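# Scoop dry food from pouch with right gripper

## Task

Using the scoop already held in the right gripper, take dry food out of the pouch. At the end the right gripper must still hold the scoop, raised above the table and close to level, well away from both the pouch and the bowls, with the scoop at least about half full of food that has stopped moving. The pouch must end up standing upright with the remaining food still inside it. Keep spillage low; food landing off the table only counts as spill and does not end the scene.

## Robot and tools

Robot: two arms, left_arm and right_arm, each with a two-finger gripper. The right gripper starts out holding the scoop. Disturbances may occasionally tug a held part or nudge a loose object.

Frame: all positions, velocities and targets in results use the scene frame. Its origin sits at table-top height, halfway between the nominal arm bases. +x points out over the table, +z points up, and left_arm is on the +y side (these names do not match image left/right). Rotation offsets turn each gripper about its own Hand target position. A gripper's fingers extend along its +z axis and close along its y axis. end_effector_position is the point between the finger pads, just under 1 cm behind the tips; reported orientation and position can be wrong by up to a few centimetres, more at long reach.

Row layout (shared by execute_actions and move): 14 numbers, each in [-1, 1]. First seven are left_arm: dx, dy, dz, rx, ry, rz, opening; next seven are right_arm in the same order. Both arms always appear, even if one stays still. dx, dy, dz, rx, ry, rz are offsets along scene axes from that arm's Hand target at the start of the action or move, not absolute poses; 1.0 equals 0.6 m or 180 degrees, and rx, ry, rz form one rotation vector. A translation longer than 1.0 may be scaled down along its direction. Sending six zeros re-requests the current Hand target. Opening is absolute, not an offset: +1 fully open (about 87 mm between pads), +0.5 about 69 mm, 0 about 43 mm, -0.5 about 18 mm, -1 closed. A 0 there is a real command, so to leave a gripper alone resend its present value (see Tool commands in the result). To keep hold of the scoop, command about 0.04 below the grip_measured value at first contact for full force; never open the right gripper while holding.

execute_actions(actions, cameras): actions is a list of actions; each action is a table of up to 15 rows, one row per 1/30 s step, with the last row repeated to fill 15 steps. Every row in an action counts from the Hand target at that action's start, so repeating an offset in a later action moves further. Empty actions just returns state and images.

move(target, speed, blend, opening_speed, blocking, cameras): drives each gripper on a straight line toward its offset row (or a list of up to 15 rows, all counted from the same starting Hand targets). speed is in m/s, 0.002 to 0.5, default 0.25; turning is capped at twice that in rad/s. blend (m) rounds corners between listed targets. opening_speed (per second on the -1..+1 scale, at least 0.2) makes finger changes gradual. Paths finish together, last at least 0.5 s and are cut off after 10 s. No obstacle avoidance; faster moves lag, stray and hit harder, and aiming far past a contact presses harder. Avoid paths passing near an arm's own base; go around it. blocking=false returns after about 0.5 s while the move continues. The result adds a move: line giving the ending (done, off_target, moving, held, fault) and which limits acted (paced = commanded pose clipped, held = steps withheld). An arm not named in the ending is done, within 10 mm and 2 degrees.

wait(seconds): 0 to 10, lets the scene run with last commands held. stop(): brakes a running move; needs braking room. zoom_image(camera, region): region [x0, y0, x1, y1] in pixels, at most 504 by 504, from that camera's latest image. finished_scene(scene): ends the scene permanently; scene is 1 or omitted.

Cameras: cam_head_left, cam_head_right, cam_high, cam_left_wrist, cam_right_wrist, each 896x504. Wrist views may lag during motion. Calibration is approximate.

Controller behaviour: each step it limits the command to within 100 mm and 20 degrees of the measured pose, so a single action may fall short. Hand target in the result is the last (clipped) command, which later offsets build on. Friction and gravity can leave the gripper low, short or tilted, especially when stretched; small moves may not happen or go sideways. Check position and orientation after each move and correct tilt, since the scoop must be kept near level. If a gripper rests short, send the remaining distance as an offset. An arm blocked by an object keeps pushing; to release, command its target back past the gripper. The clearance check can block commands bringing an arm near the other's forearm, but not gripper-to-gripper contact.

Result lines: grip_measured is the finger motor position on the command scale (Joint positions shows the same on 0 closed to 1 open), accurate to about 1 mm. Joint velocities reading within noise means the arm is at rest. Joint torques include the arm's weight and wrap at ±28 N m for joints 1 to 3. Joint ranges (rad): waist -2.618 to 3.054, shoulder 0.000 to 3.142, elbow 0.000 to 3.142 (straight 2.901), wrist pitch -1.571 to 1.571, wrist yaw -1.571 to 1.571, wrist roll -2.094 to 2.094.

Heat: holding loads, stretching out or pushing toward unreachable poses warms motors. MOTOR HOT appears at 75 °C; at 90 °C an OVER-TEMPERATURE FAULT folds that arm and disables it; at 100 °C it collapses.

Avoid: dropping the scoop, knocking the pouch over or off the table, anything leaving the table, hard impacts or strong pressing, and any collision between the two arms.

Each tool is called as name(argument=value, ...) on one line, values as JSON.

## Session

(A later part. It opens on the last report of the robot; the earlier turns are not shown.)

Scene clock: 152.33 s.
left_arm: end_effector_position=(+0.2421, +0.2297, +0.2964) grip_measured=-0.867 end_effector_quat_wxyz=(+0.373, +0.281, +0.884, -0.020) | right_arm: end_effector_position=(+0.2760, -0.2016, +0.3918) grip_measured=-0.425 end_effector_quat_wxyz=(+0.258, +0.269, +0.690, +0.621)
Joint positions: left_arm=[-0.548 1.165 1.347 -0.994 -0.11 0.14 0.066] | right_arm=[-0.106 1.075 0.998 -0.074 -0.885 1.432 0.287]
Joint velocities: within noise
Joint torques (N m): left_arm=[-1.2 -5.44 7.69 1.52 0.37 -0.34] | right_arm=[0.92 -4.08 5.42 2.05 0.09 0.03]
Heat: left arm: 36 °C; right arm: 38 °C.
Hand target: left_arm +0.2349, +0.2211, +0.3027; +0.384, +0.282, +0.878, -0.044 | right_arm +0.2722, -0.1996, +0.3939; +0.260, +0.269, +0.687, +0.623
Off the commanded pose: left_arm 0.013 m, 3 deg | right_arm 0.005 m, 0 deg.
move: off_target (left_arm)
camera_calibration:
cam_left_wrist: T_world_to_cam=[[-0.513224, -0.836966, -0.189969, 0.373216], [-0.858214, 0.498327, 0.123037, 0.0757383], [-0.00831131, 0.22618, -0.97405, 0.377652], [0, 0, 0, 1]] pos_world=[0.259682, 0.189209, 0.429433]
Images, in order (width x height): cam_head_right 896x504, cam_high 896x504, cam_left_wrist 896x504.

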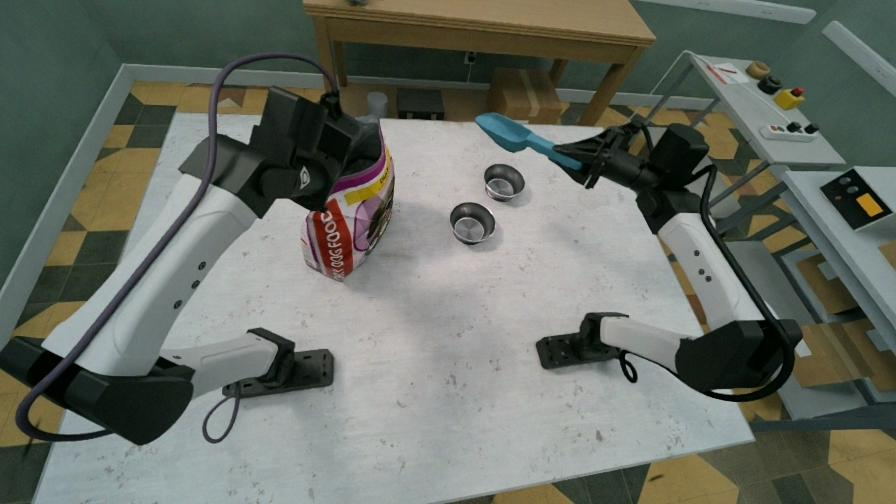

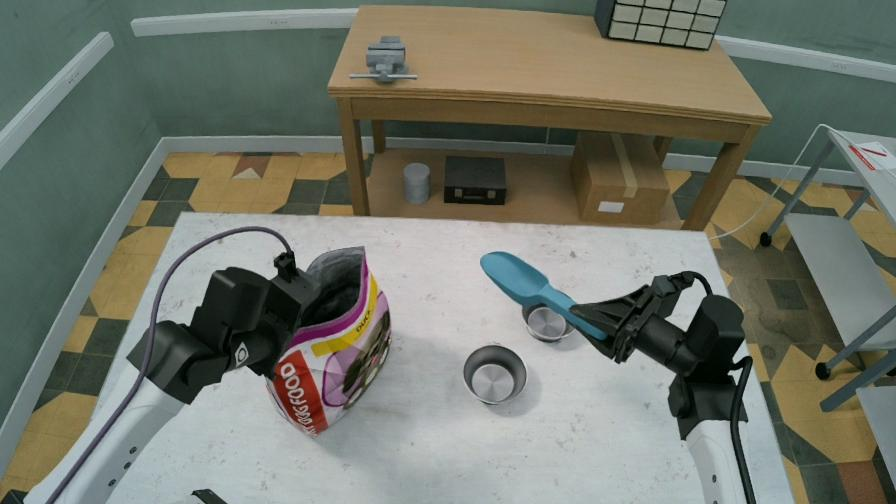

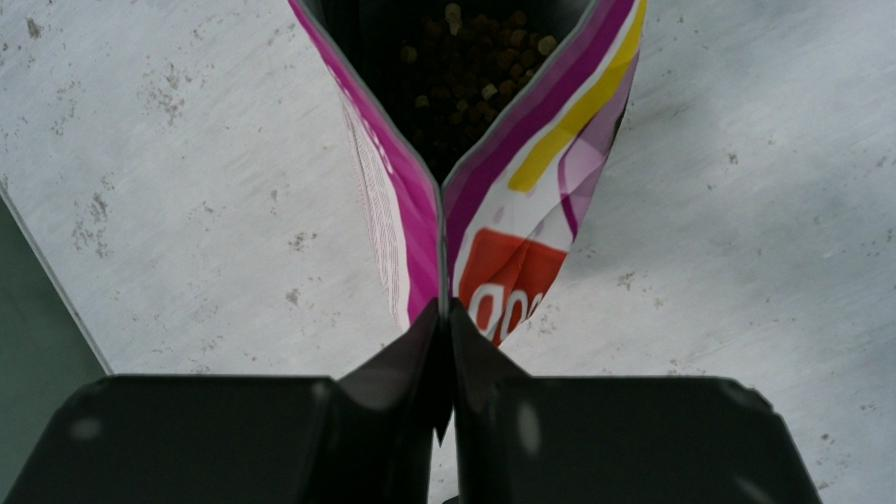

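execute_actions(actions=[], cameras=["cam_right_wrist", "cam_high"])

zoom_image(camera="cam_right_wrist", region=[400, 0, 880, 350])

Scene clock: 152.67 s.
left_arm: end_effector_position=(+0.2421, +0.2298, +0.2964) grip_measured=-0.867 end_effector_quat_wxyz=(+0.373, +0.280, +0.884, -0.020) | right_arm: end_effector_position=(+0.2760, -0.2016, +0.3918) grip_measured=-0.425 end_effector_quat_wxyz=(+0.258, +0.269, +0.690, +0.621)
Joint positions: left_arm=[-0.548 1.165 1.347 -0.994 -0.11 0.139 0.066] | right_arm=[-0.106 1.075 0.998 -0.074 -0.885 1.432 0.287]
Joint velocities: within noise
Joint torques (N m): left_arm=[-1.21 -5.46 7.69 1.52 0.4 -0.33] | right_arm=[0.91 -4.1 5.44 2.06 0.09 0.03]
Heat: left arm: 36 °C; right arm: 38 °C.
Hand target: left_arm +0.2349, +0.2211, +0.3027; +0.384, +0.282, +0.878, -0.044 | right_arm +0.2722, -0.1996, +0.3939; +0.260, +0.269, +0.687, +0.623
Tool commands: left_gripper/opening=-1.0 right_gripper/opening=-1.0
Off the commanded pose: left_arm 0.013 m, 3 deg | right_arm 0.005 m, 0 deg.
camera_calibration:
cam_right_wrist: T_world_to_cam=[[-0.0278233, -0.0613523, -0.997728, 0.385932], [-0.994837, -0.0957476, 0.0336304, 0.263558], [-0.0975933, 0.993513, -0.0583716, 0.389781], [0, 0, 0, 1]] pos_world=[0.310975, -0.338339, 0.398944]
Images, in order (width x height): cam_high 896x504, cam_right_wrist 896x504.

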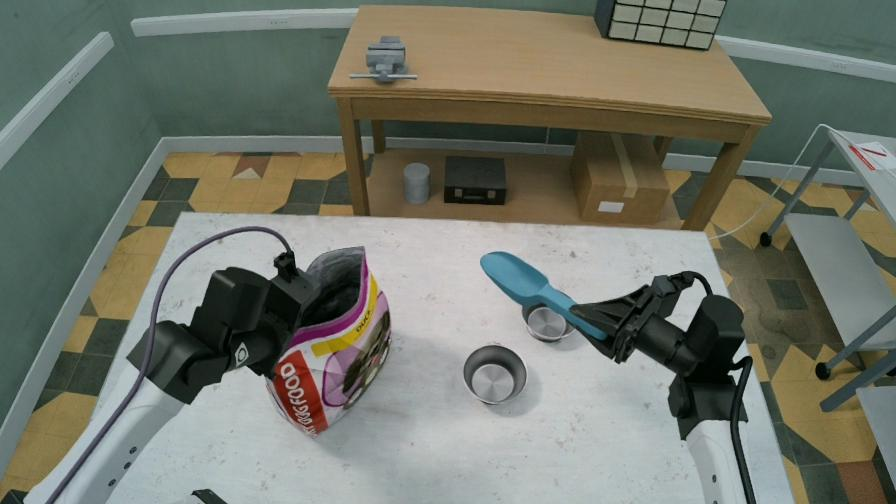

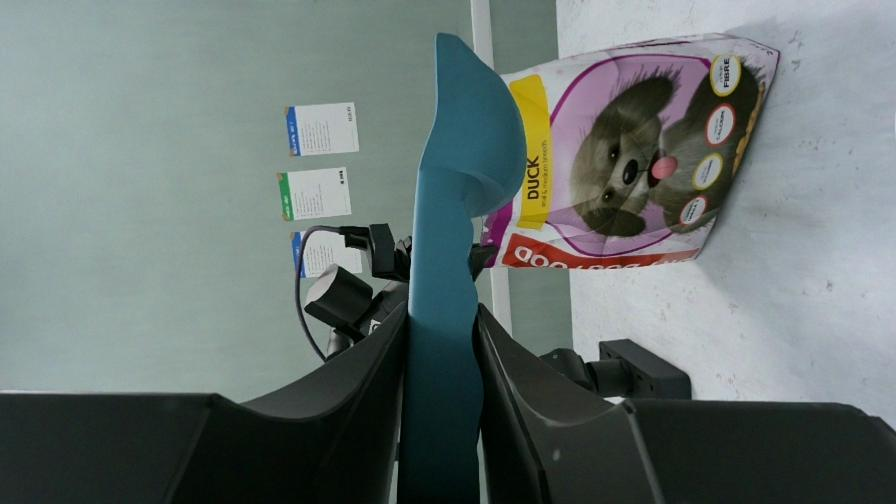

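Scaled by 1.050.

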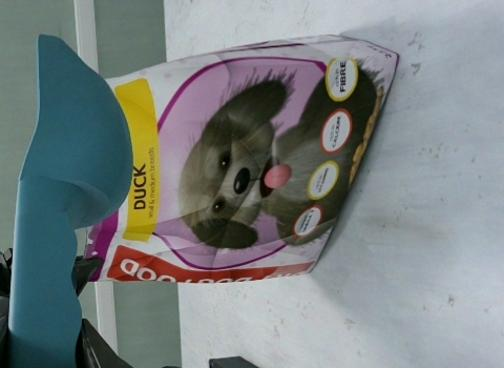

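move(target=[-0.0367, -0.0588, 0.0, 0.0377, -0.0236, 0, -1, 0, 0, 0, 0, 0, 0, -1], speed=0.06, cameras=["cam_high", "cam_right_wrist", "cam_left_wrist"])

Scene clock: 154.67 s.
left_arm: end_effector_position=(+0.2136, +0.1922, +0.2988) grip_measured=-0.867 end_effector_quat_wxyz=(+0.391, +0.308, +0.867, +0.029) | right_arm: end_effector_position=(+0.2760, -0.2016, +0.3918) grip_measured=-0.425 end_effector_quat_wxyz=(+0.258, +0.269, +0.690, +0.621)
Joint positions: left_arm=[-0.873 1.174 1.347 -1.026 -0.405 -0.008 0.066] | right_arm=[-0.106 1.075 0.998 -0.074 -0.885 1.432 0.287]
Joint velocities: within noise
Joint torques (N m): left_arm=[-1.03 -2.96 8.69 1.48 -0.09 -0.28] | right_arm=[0.91 -4.08 5.44 2.05 0.09 0.03]
Heat: left arm: 36 °C; right arm: 38 °C.
Hand target: left_arm +0.2130, +0.1858, +0.3028; +0.399, +0.306, +0.864, +0.018 | right_arm +0.2722, -0.1996, +0.3939; +0.260, +0.269, +0.687, +0.623
Off the commanded pose: left_arm 0.008 m, 2 deg | right_arm 0.005 m, 0 deg.
move: done
camera_calibration:
cam_left_wrist: T_world_to_cam=[[-0.511637, -0.802569, -0.306775, 0.355546], [-0.856463, 0.504875, 0.107575, 0.0726331], [0.0685466, 0.317781, -0.945683, 0.345666], [0, 0, 0, 1]] pos_world=[0.220424, 0.138833, 0.42815]
cam_right_wrist: T_world_to_cam=[[-0.0278233, -0.0613523, -0.997728, 0.385932], [-0.994837, -0.0957476, 0.0336304, 0.263558], [-0.0975933, 0.993513, -0.0583716, 0.389781], [0, 0, 0, 1]] pos_world=[0.310975, -0.338339, 0.398944]
Images, in order (width x height): cam_high 896x504, cam_left_wrist 896x504, cam_right_wrist 896x504.

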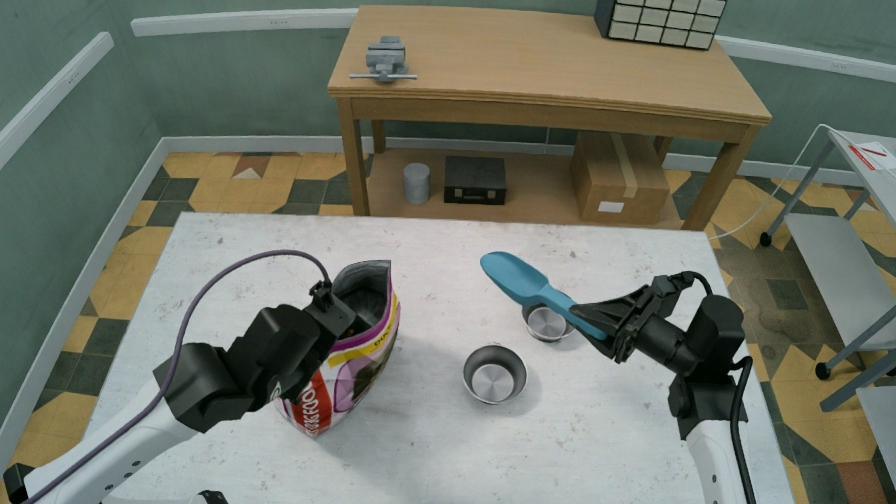

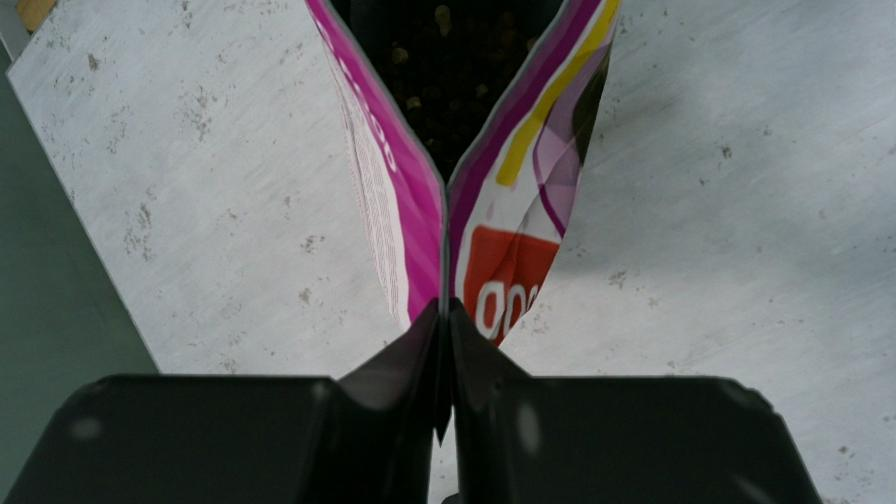

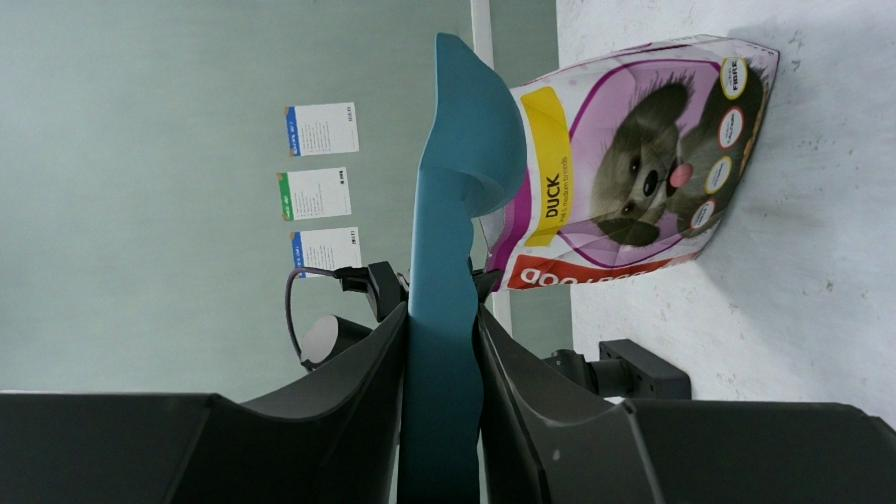

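move(target=[0.0733, 0.1177, -0.008, -0.0754, 0.0471, 0, -1, 0, 0, 0, 0, 0, 0, -1], speed=0.07, cameras=["cam_right_wrist", "cam_left_wrist"])

Scene clock: 157.50 s.
left_arm: end_effector_position=(+0.2550, +0.2566, +0.2946) grip_measured=-0.867 end_effector_quat_wxyz=(+0.367, +0.254, +0.888, -0.104) | right_arm: end_effector_position=(+0.2760, -0.2016, +0.3918) grip_measured=-0.425 end_effector_quat_wxyz=(+0.258, +0.269, +0.690, +0.621)
Joint positions: left_arm=[-0.252 1.168 1.338 -0.985 0.233 0.243 0.066] | right_arm=[-0.106 1.075 0.998 -0.074 -0.885 1.432 0.287]
Joint velocities: within noise
Joint torques (N m): left_arm=[0.73 -1.77 9.91 1.35 0.29 0] | right_arm=[0.91 -4.1 5.42 2.06 0.09 0.02]
Heat: left arm: 37 °C; right arm: 38 °C.
Hand target: left_arm +0.2570, +0.2564, +0.2980; +0.368, +0.257, +0.887, -0.106 | right_arm +0.2722, -0.1996, +0.3939; +0.260, +0.269, +0.687, +0.623
Off the commanded pose: left_arm 0.004 m, 0 deg | right_arm 0.005 m, 0 deg.
move: done
camera_calibration:
cam_left_wrist: T_world_to_cam=[[-0.531674, -0.84676, -0.0178858, 0.358512], [-0.844313, 0.528237, 0.0900031, 0.0721557], [-0.0667631, 0.0629535, -0.995781, 0.433075], [0, 0, 0, 1]] pos_world=[0.280447, 0.238195, 0.431165]
cam_right_wrist: T_world_to_cam=[[-0.0278233, -0.0613523, -0.997728, 0.385932], [-0.994837, -0.0957476, 0.0336304, 0.263558], [-0.0975933, 0.993513, -0.0583716, 0.389781], [0, 0, 0, 1]] pos_world=[0.310975, -0.338339, 0.398944]
Images, in order (width x height): cam_left_wrist 896x504, cam_right_wrist 896x504.

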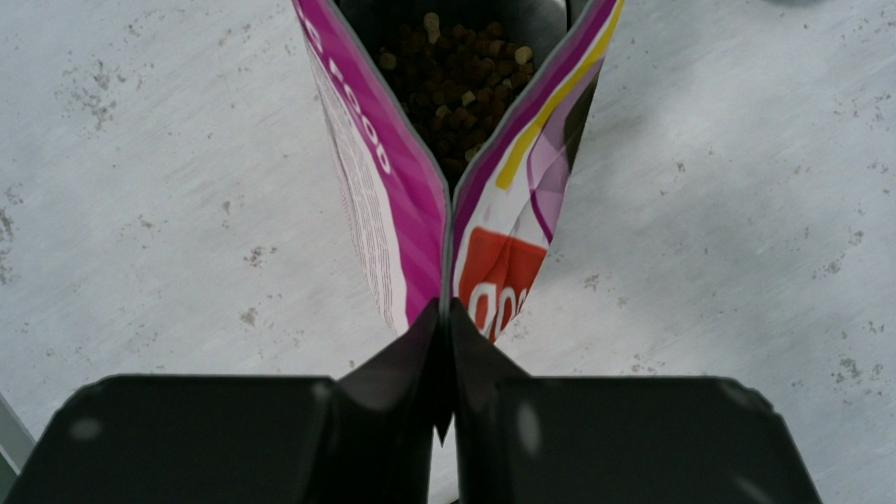

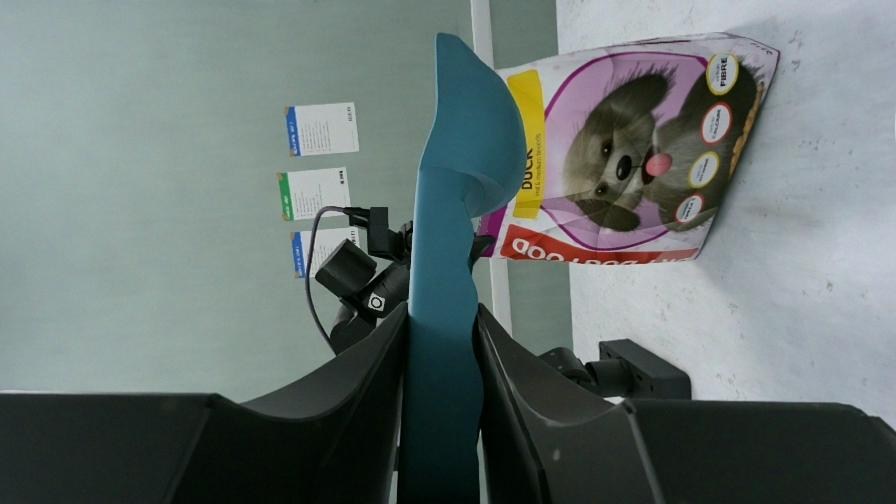

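move(target=[[0, 0, 0, 0, 0, 0, 1, 0, 0, 0, 0, 0, 0, -1],[0, 0, 0, -0.1031, -0.1649, 0, 1, 0, 0, 0, 0, 0, 0, -1]], speed=0.2, opening_speed=1.5, cameras=["cam_high", "cam_head_left", "cam_left_wrist"])

Scene clock: 162.00 s.
left_arm: end_effector_position=(+0.2563, +0.2564, +0.2985) grip_measured=+1.000 end_effector_quat_wxyz=(+0.614, +0.216, +0.739, -0.175) | right_arm: end_effector_position=(+0.2760, -0.2016, +0.3918) grip_measured=-0.425 end_effector_quat_wxyz=(+0.258, +0.269, +0.690, +0.621)
Joint positions: left_arm=[-0.074 0.7 0.695 -0.207 0.506 0.111 1] | right_arm=[-0.106 1.075 0.998 -0.074 -0.885 1.432 0.287]
Joint velocities: within noise
Joint torques (N m): left_arm=[0.64 -0.4 7.54 1.94 0.22 -0.17] | right_arm=[0.9 -4.08 5.44 2.06 0.09 0.02]
Heat: left arm: 37 °C; right arm: 38 °C.
Hand target: left_arm +0.2569, +0.2564, +0.2980; +0.618, +0.214, +0.735, -0.177 | right_arm +0.2722, -0.1996, +0.3939; +0.260, +0.269, +0.687, +0.623
Off the commanded pose: left_arm 0.001 m, 1 deg | right_arm 0.005 m, 0 deg.
move: done
camera_calibration:
cam_left_wrist: T_world_to_cam=[[-0.528064, -0.848931, -0.0215616, 0.359833], [-0.73487, 0.469544, -0.489382, 0.232953], [0.425575, -0.24258, -0.871803, 0.352235], [0, 0, 0, 1]] pos_world=[0.211302, 0.281537, 0.428841]
Images, in order (width x height): cam_head_left 896x504, cam_high 896x504, cam_left_wrist 896x504.

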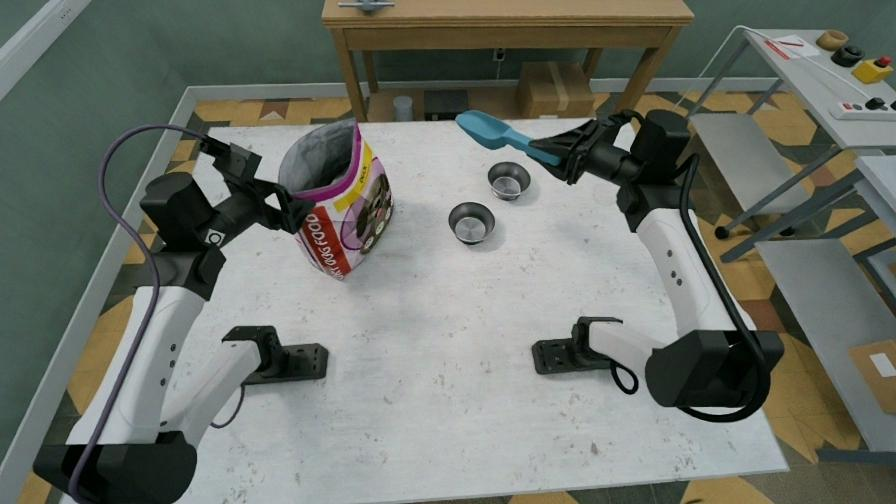

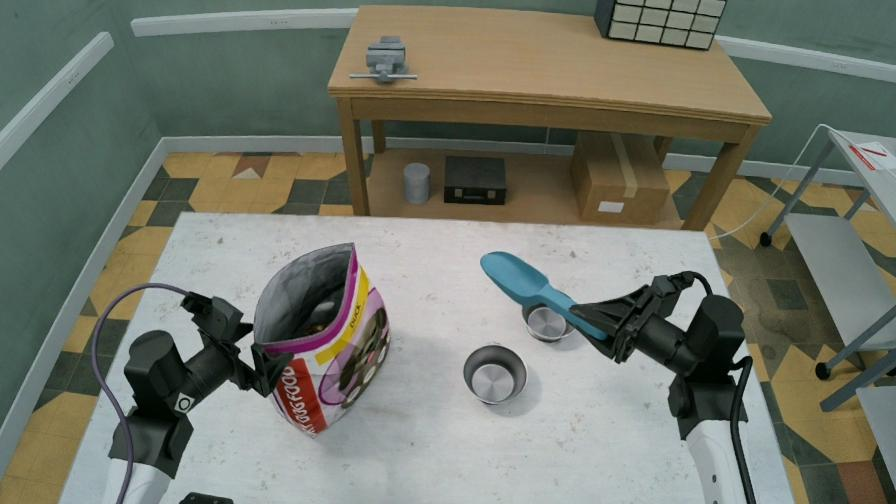

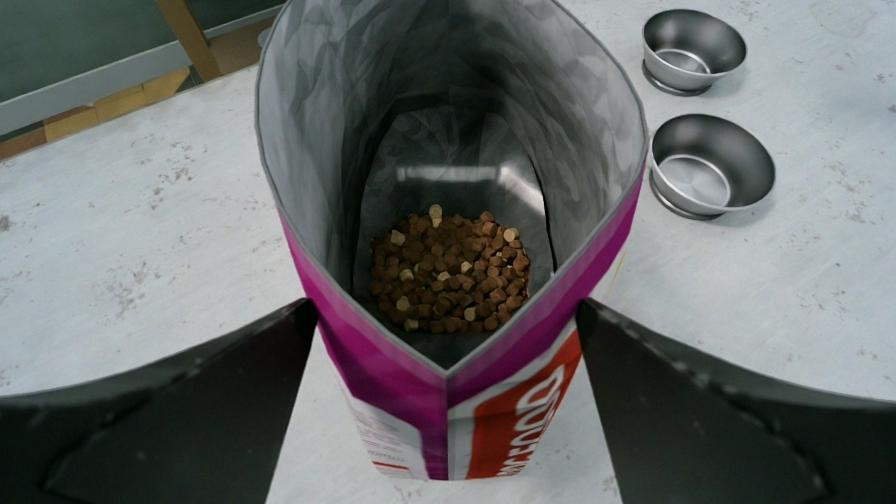

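move(target=[[0, 0, 0, 0, 0, 0, -1, 0, 0, 0, 0, 0, 0, -1],[-0.0466, -0.0745, 0.0083, 0.0471, -0.0294, 0, -1, 0, 0, 0, 0, 0, 0, -1],[-0.0931, -0.1490, 0.0013, 0.0942, -0.0589, 0, -1, 0, 0, 0, 0, 0, 0, -1]], speed=0.08, blend=[0, 0.02, 0], opening_speed=1.2, cameras=["cam_high", "cam_head_right", "cam_left_wrist", "cam_right_wrist"])

Scene clock: 167.53 s.
left_arm: end_effector_position=(+0.2020, +0.1734, +0.2978) grip_measured=-0.868 end_effector_quat_wxyz=(+0.639, +0.315, +0.700, -0.038) | right_arm: end_effector_position=(+0.2760, -0.2016, +0.3918) grip_measured=-0.425 end_effector_quat_wxyz=(+0.258, +0.269, +0.690, +0.621)
Joint positions: left_arm=[-1.064 0.676 0.673 -0.208 -0.543 0.254 0.066] | right_arm=[-0.106 1.075 0.998 -0.074 -0.885 1.432 0.287]
Joint velocities: within noise
Joint torques (N m): left_arm=[-0.9 0.44 7.79 2.03 0.07 -0.09] | right_arm=[0.9 -4.1 5.44 2.05 0.09 0.02]
Heat: left arm: 37 °C; right arm: 38 °C.
Hand target: left_arm +0.2011, +0.1670, +0.2988; +0.645, +0.318, +0.694, -0.047 | right_arm +0.2721, -0.1996, +0.3939; +0.260, +0.269, +0.687, +0.623
Off the commanded pose: left_arm 0.007 m, 1 deg | right_arm 0.005 m, 0 deg.
move: done
camera_calibration:
cam_left_wrist: T_world_to_cam=[[-0.481372, -0.797054, -0.364673, 0.344397], [-0.657173, 0.603497, -0.45157, 0.181534], [0.580004, 0.02228, -0.814309, 0.260376], [0, 0, 0, 1]] pos_world=[0.134064, 0.159146, 0.419594]
cam_right_wrist: T_world_to_cam=[[-0.0280989, -0.061089, -0.997737, 0.386081], [-0.994832, -0.0957202, 0.0338778, 0.263465], [-0.0975731, 0.993532, -0.0580837, 0.389666], [0, 0, 0, 1]] pos_world=[0.310973, -0.338341, 0.398914]
Images, in order (width x height): cam_head_right 896x504, cam_high 896x504, cam_left_wrist 896x504, cam_right_wrist 896x504.

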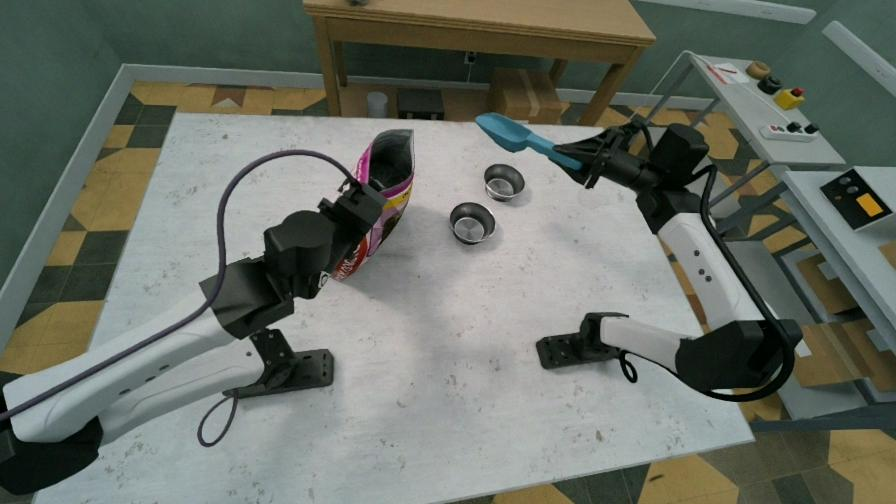

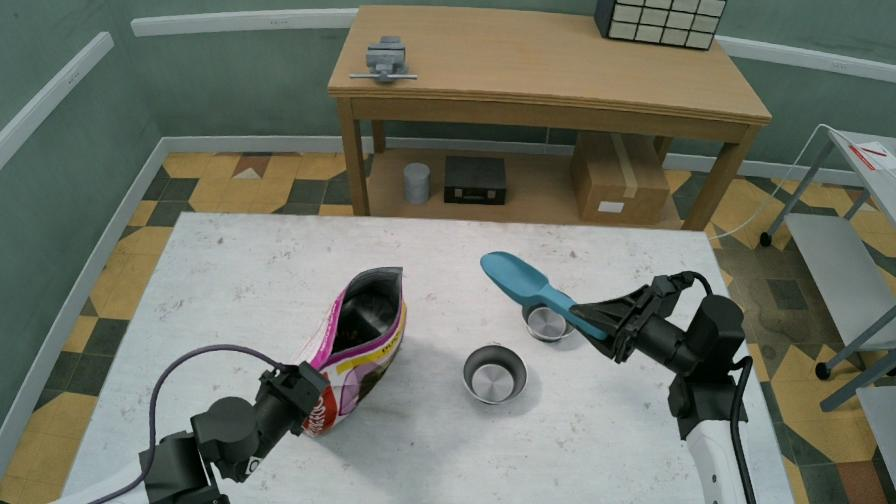

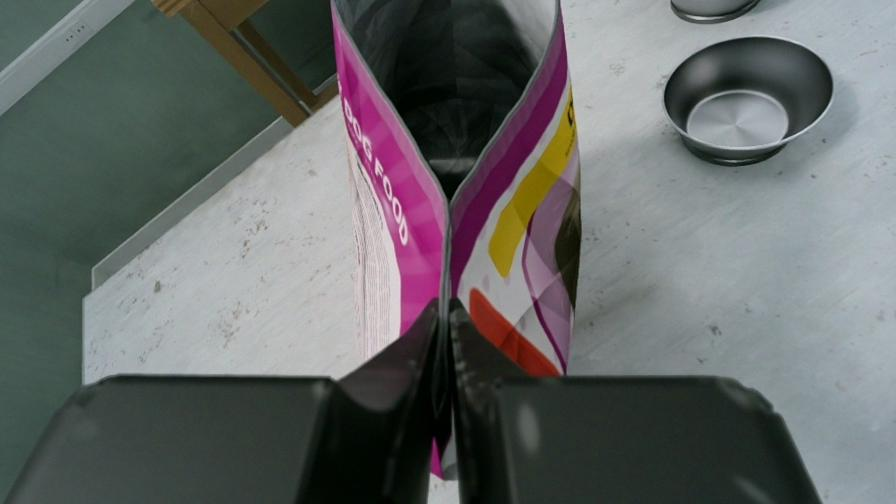

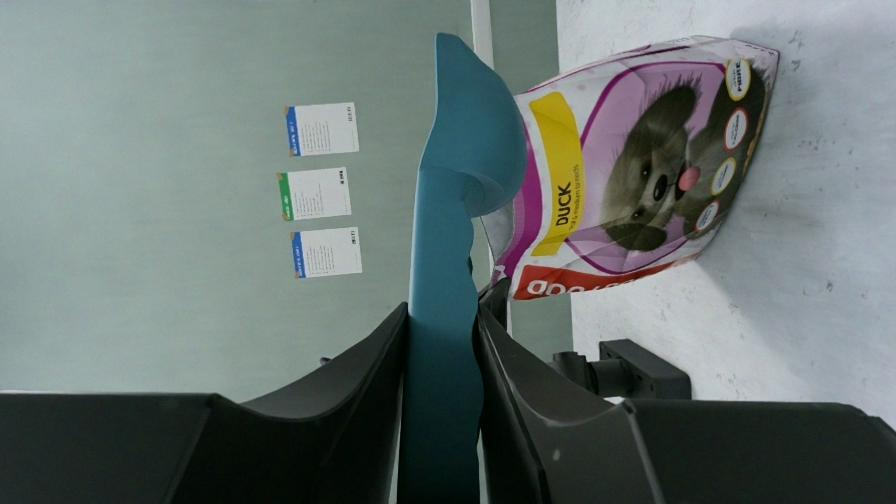

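move(target=[[-0.0452, -0.0723, -0.0221, 0.0471, -0.0294, 0, -1, 0, 0, 0, 0, 0, 0, -1],[-0.0877, -0.1402, -0.0579, 0.0942, -0.0589, 0, -1, 0, 0, 0, 0, 0, 0, -1]], speed=0.07, blend=[0.02, 0], cameras=["cam_high", "cam_head_right", "cam_left_wrist", "cam_right_wrist"])

Scene clock: 171.03 s.
left_arm: end_effector_position=(+0.1481, +0.0836, +0.2598) grip_measured=-0.868 end_effector_quat_wxyz=(+0.643, +0.423, +0.632, +0.083) | right_arm: end_effector_position=(+0.2760, -0.2016, +0.3918) grip_measured=-0.425 end_effector_quat_wxyz=(+0.258, +0.269, +0.690, +0.621)
Joint positions: left_arm=[-1.581 1.096 0.653 0.109 -1.068 0.423 0.066] | right_arm=[-0.106 1.075 0.998 -0.074 -0.885 1.432 0.287]
Joint velocities: within noise
Joint torques (N m): left_arm=[-0.29 -2.25 8.46 1.89 -0.42 0.05] | right_arm=[0.9 -4.1 5.44 2.05 0.09 0.03]
Heat: left arm: 37 °C; right arm: 38 °C.
Hand target: left_arm +0.1485, +0.0829, +0.2641; +0.652, +0.412, +0.631, +0.085 | right_arm +0.2721, -0.1996, +0.3939; +0.260, +0.269, +0.687, +0.623
Off the commanded pose: left_arm 0.004 m, 2 deg | right_arm 0.005 m, 0 deg.
move: done
camera_calibration:
cam_left_wrist: T_world_to_cam=[[-0.41728, -0.623061, -0.661568, 0.286156], [-0.557967, 0.750261, -0.354657, 0.13093], [0.717321, 0.221142, -0.660716, 0.185773], [0, 0, 0, 1]] pos_world=[0.0592024, 0.0389786, 0.35849]
cam_right_wrist: T_world_to_cam=[[-0.0280989, -0.061089, -0.997737, 0.386081], [-0.994832, -0.0957202, 0.0338778, 0.263465], [-0.0975731, 0.993532, -0.0580837, 0.389666], [0, 0, 0, 1]] pos_world=[0.310973, -0.338341, 0.398914]
Images, in order (width x height): cam_head_right 896x504, cam_high 896x504, cam_left_wrist 896x504, cam_right_wrist 896x504.

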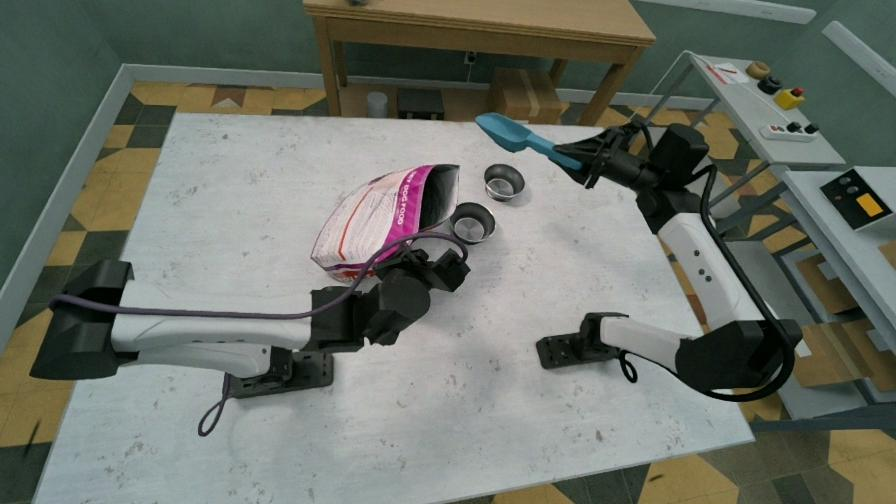

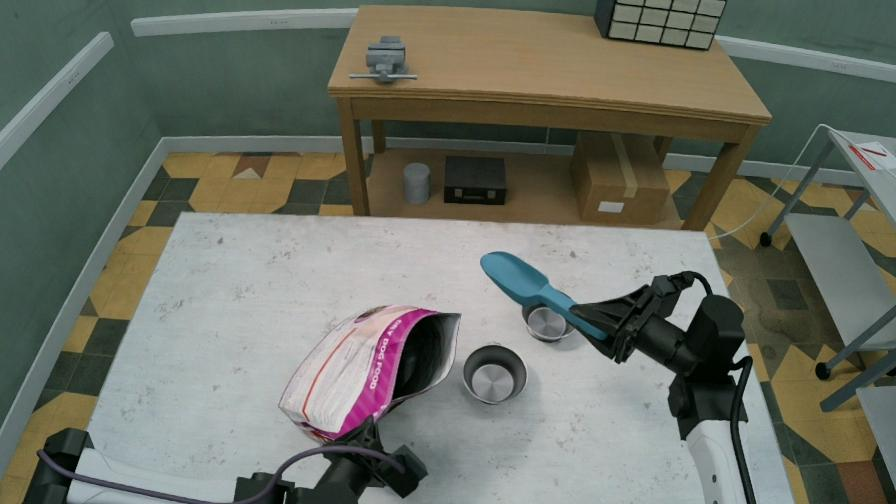

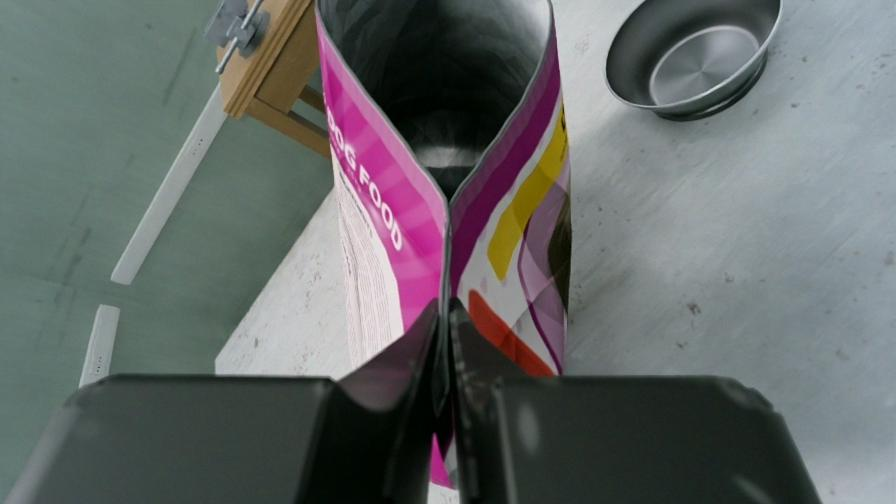

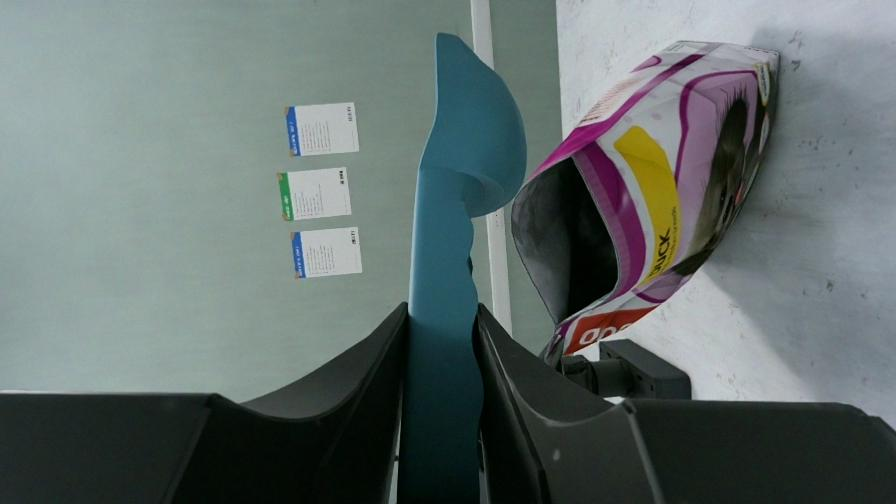

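zoom_image(camera="cam_right_wrist", region=[480, 20, 800, 380])

zoom_image(camera="cam_high", region=[260, 280, 540, 504])

Scaled by 1.400.

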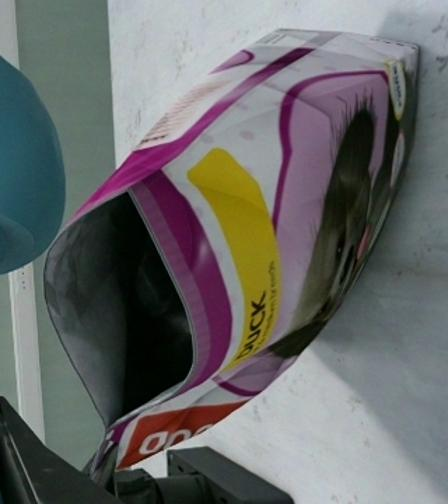

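Scaled by 1.800.

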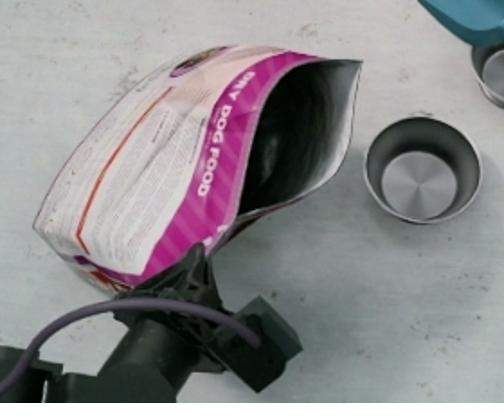

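move(target=[[0.0425, 0.0680, 0.0367, -0.0471, 0.0294, 0, -1, 0, 0, 0, 0, 0, 0, -1],[0.0877, 0.1402, 0.0579, -0.0942, 0.0589, 0, -1, 0, 0, 0, 0, 0, 0, -1],[0.1342, 0.2148, 0.0658, -0.1413, 0.0884, 0, -1, 0, 0, 0, 0, 0, 0, -1],[0.1808, 0.2893, 0.0565, -0.1884, 0.1178, 0, -1, 0, 0, 0, 0, 0, 0, -1]], speed=0.08, blend=[0.02, 0.02, 0.02, 0], cameras=["cam_high", "cam_left_wrist", "cam_right_wrist"])

Scene clock: 182.67 s.
left_arm: end_effector_position=(+0.2557, +0.2559, +0.2950) grip_measured=-0.868 end_effector_quat_wxyz=(+0.621, +0.217, +0.732, -0.175) | right_arm: end_effector_position=(+0.2760, -0.2016, +0.3918) grip_measured=-0.425 end_effector_quat_wxyz=(+0.258, +0.269, +0.690, +0.621)
Joint positions: left_arm=[-0.075 0.682 0.66 -0.17 0.508 0.109 0.066] | right_arm=[-0.106 1.075 0.998 -0.074 -0.885 1.432 0.287]
Joint velocities: within noise
Joint torques (N m): left_arm=[0.73 1.4 10.8 1.6 0.18 -0.17] | right_arm=[0.9 -4.1 5.44 2.05 0.09 0.02]
Heat: left arm: 37 °C; right arm: 37 °C.
Hand target: left_arm +0.2570, +0.2565, +0.2980; +0.618, +0.214, +0.736, -0.177 | right_arm +0.2721, -0.1996, +0.3939; +0.260, +0.269, +0.687, +0.623
Off the commanded pose: left_arm 0.003 m, 1 deg | right_arm 0.005 m, 0 deg.
move: done
camera_calibration:
cam_left_wrist: T_world_to_cam=[[-0.529536, -0.84779, -0.0290565, 0.361264], [-0.724451, 0.469786, -0.504452, 0.232755], [0.44132, -0.246076, -0.862951, 0.34353], [0, 0, 0, 1]] pos_world=[0.208315, 0.281466, 0.42436]
cam_right_wrist: T_world_to_cam=[[-0.0280989, -0.061089, -0.997737, 0.386081], [-0.994832, -0.0957202, 0.0338778, 0.263465], [-0.0975731, 0.993532, -0.0580837, 0.389666], [0, 0, 0, 1]] pos_world=[0.310973, -0.338341, 0.398914]
Images, in order (width x height): cam_high 896x504, cam_left_wrist 896x504, cam_right_wrist 896x504.

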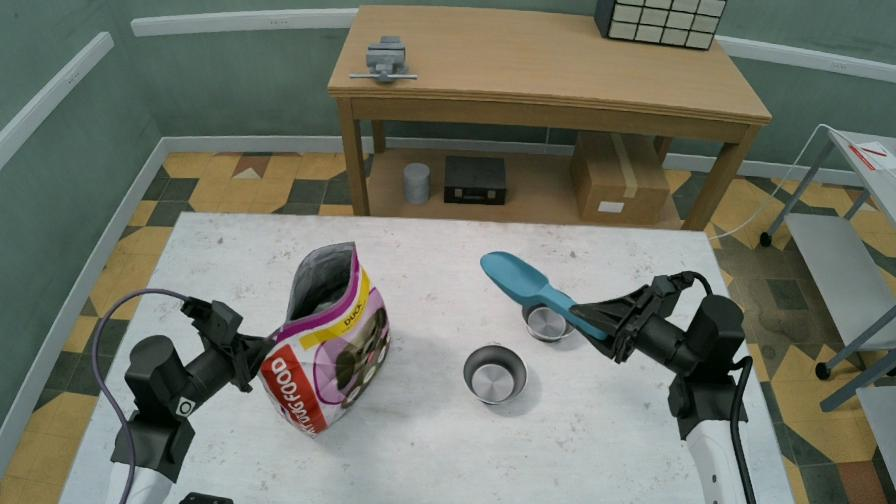

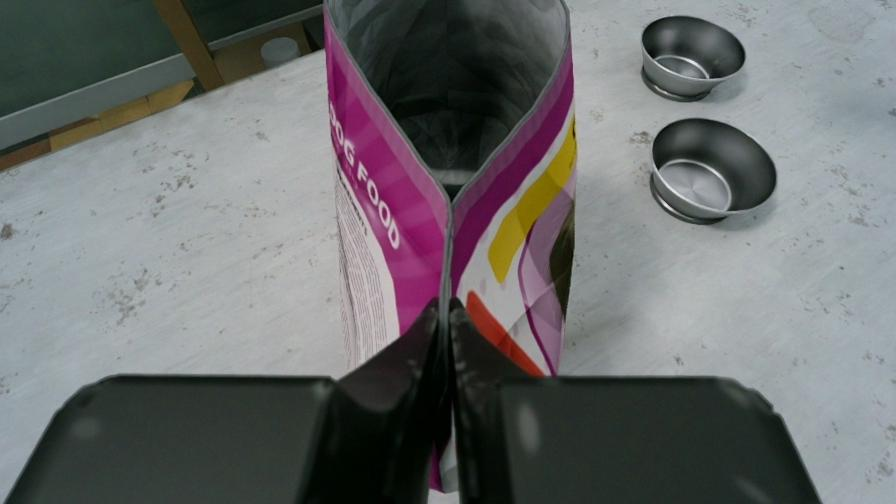

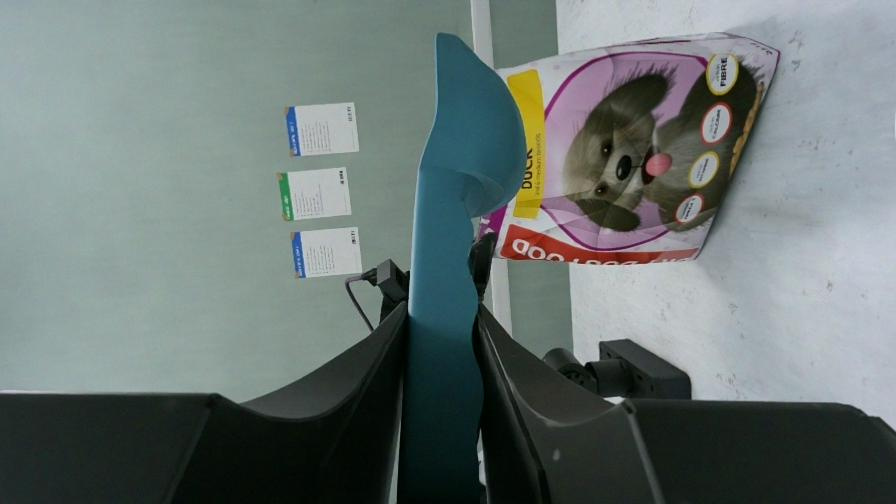

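move(target=[[0, 0, 0, 0, 0, 0, 1, 0, 0, 0, 0, 0, 0, -1],[0, 0, 0.17, 0, 0, 0, 1, 0, 0, 0, 0, 0, 0, -1],[-0.128, -0.194, 0.103, 0.1031, 0.1649, 0, 1, 0, 0, 0, 0, 0, 0, -1]], speed=[0.2, 0.15, 0.2], blend=[0, 0.03, 0], opening_speed=1.5, cameras=["cam_high", "cam_left_wrist"])

Scene clock: 188.80 s.
left_arm: end_effector_position=(+0.1803, +0.1405, +0.3554) grip_measured=+1.000 end_effector_quat_wxyz=(+0.367, +0.260, +0.887, -0.108) | right_arm: end_effector_position=(+0.2760, -0.2016, +0.3918) grip_measured=-0.425 end_effector_quat_wxyz=(+0.258, +0.269, +0.690, +0.621)
Joint positions: left_arm=[-0.953 1.286 1.687 -1.218 -0.246 -0.256 1] | right_arm=[-0.106 1.075 0.998 -0.074 -0.885 1.432 0.287]
Joint velocities: within noise
Joint torques (N m): left_arm=[-0.31 -2.1 10 1.27 -0.18 -0.19] | right_arm=[0.91 -4.1 5.44 2.05 0.09 0.03]
Heat: left arm: 38 °C; right arm: 37 °C.
Hand target: left_arm +0.1802, +0.1400, +0.3598; +0.368, +0.257, +0.887, -0.106 | right_arm +0.2721, -0.1996, +0.3939; +0.260, +0.269, +0.687, +0.623
Off the commanded pose: left_arm 0.004 m, 0 deg | right_arm 0.005 m, 0 deg.
move: done
camera_calibration:
cam_left_wrist: T_world_to_cam=[[-0.542993, -0.8396, -0.0152059, 0.221628], [-0.837138, 0.539799, 0.0884089, 0.0626326], [-0.0660199, 0.0607349, -0.995968, 0.496243], [0, 0, 0, 1]] pos_world=[0.205536, 0.122131, 0.492075]
Images, in order (width x height): cam_high 896x504, cam_left_wrist 896x504.

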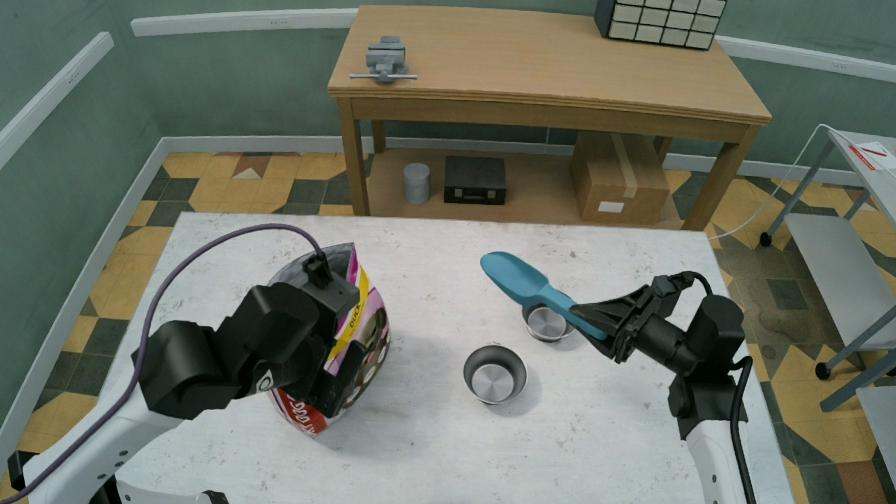

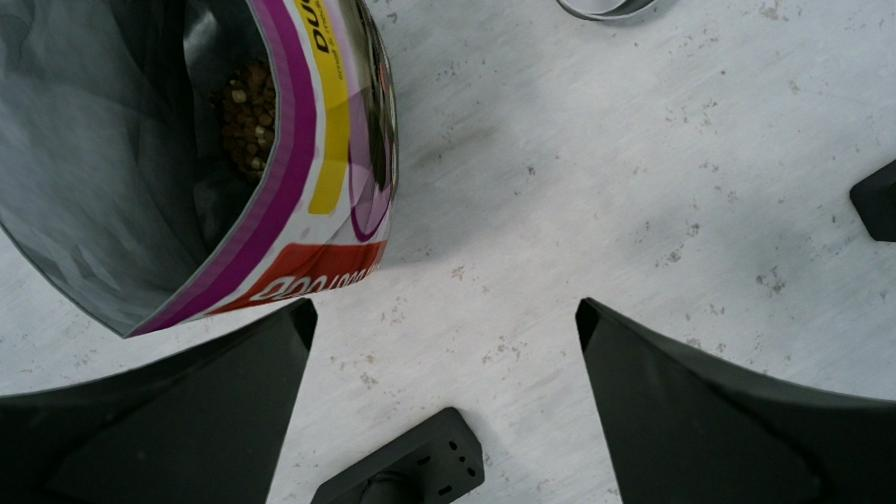

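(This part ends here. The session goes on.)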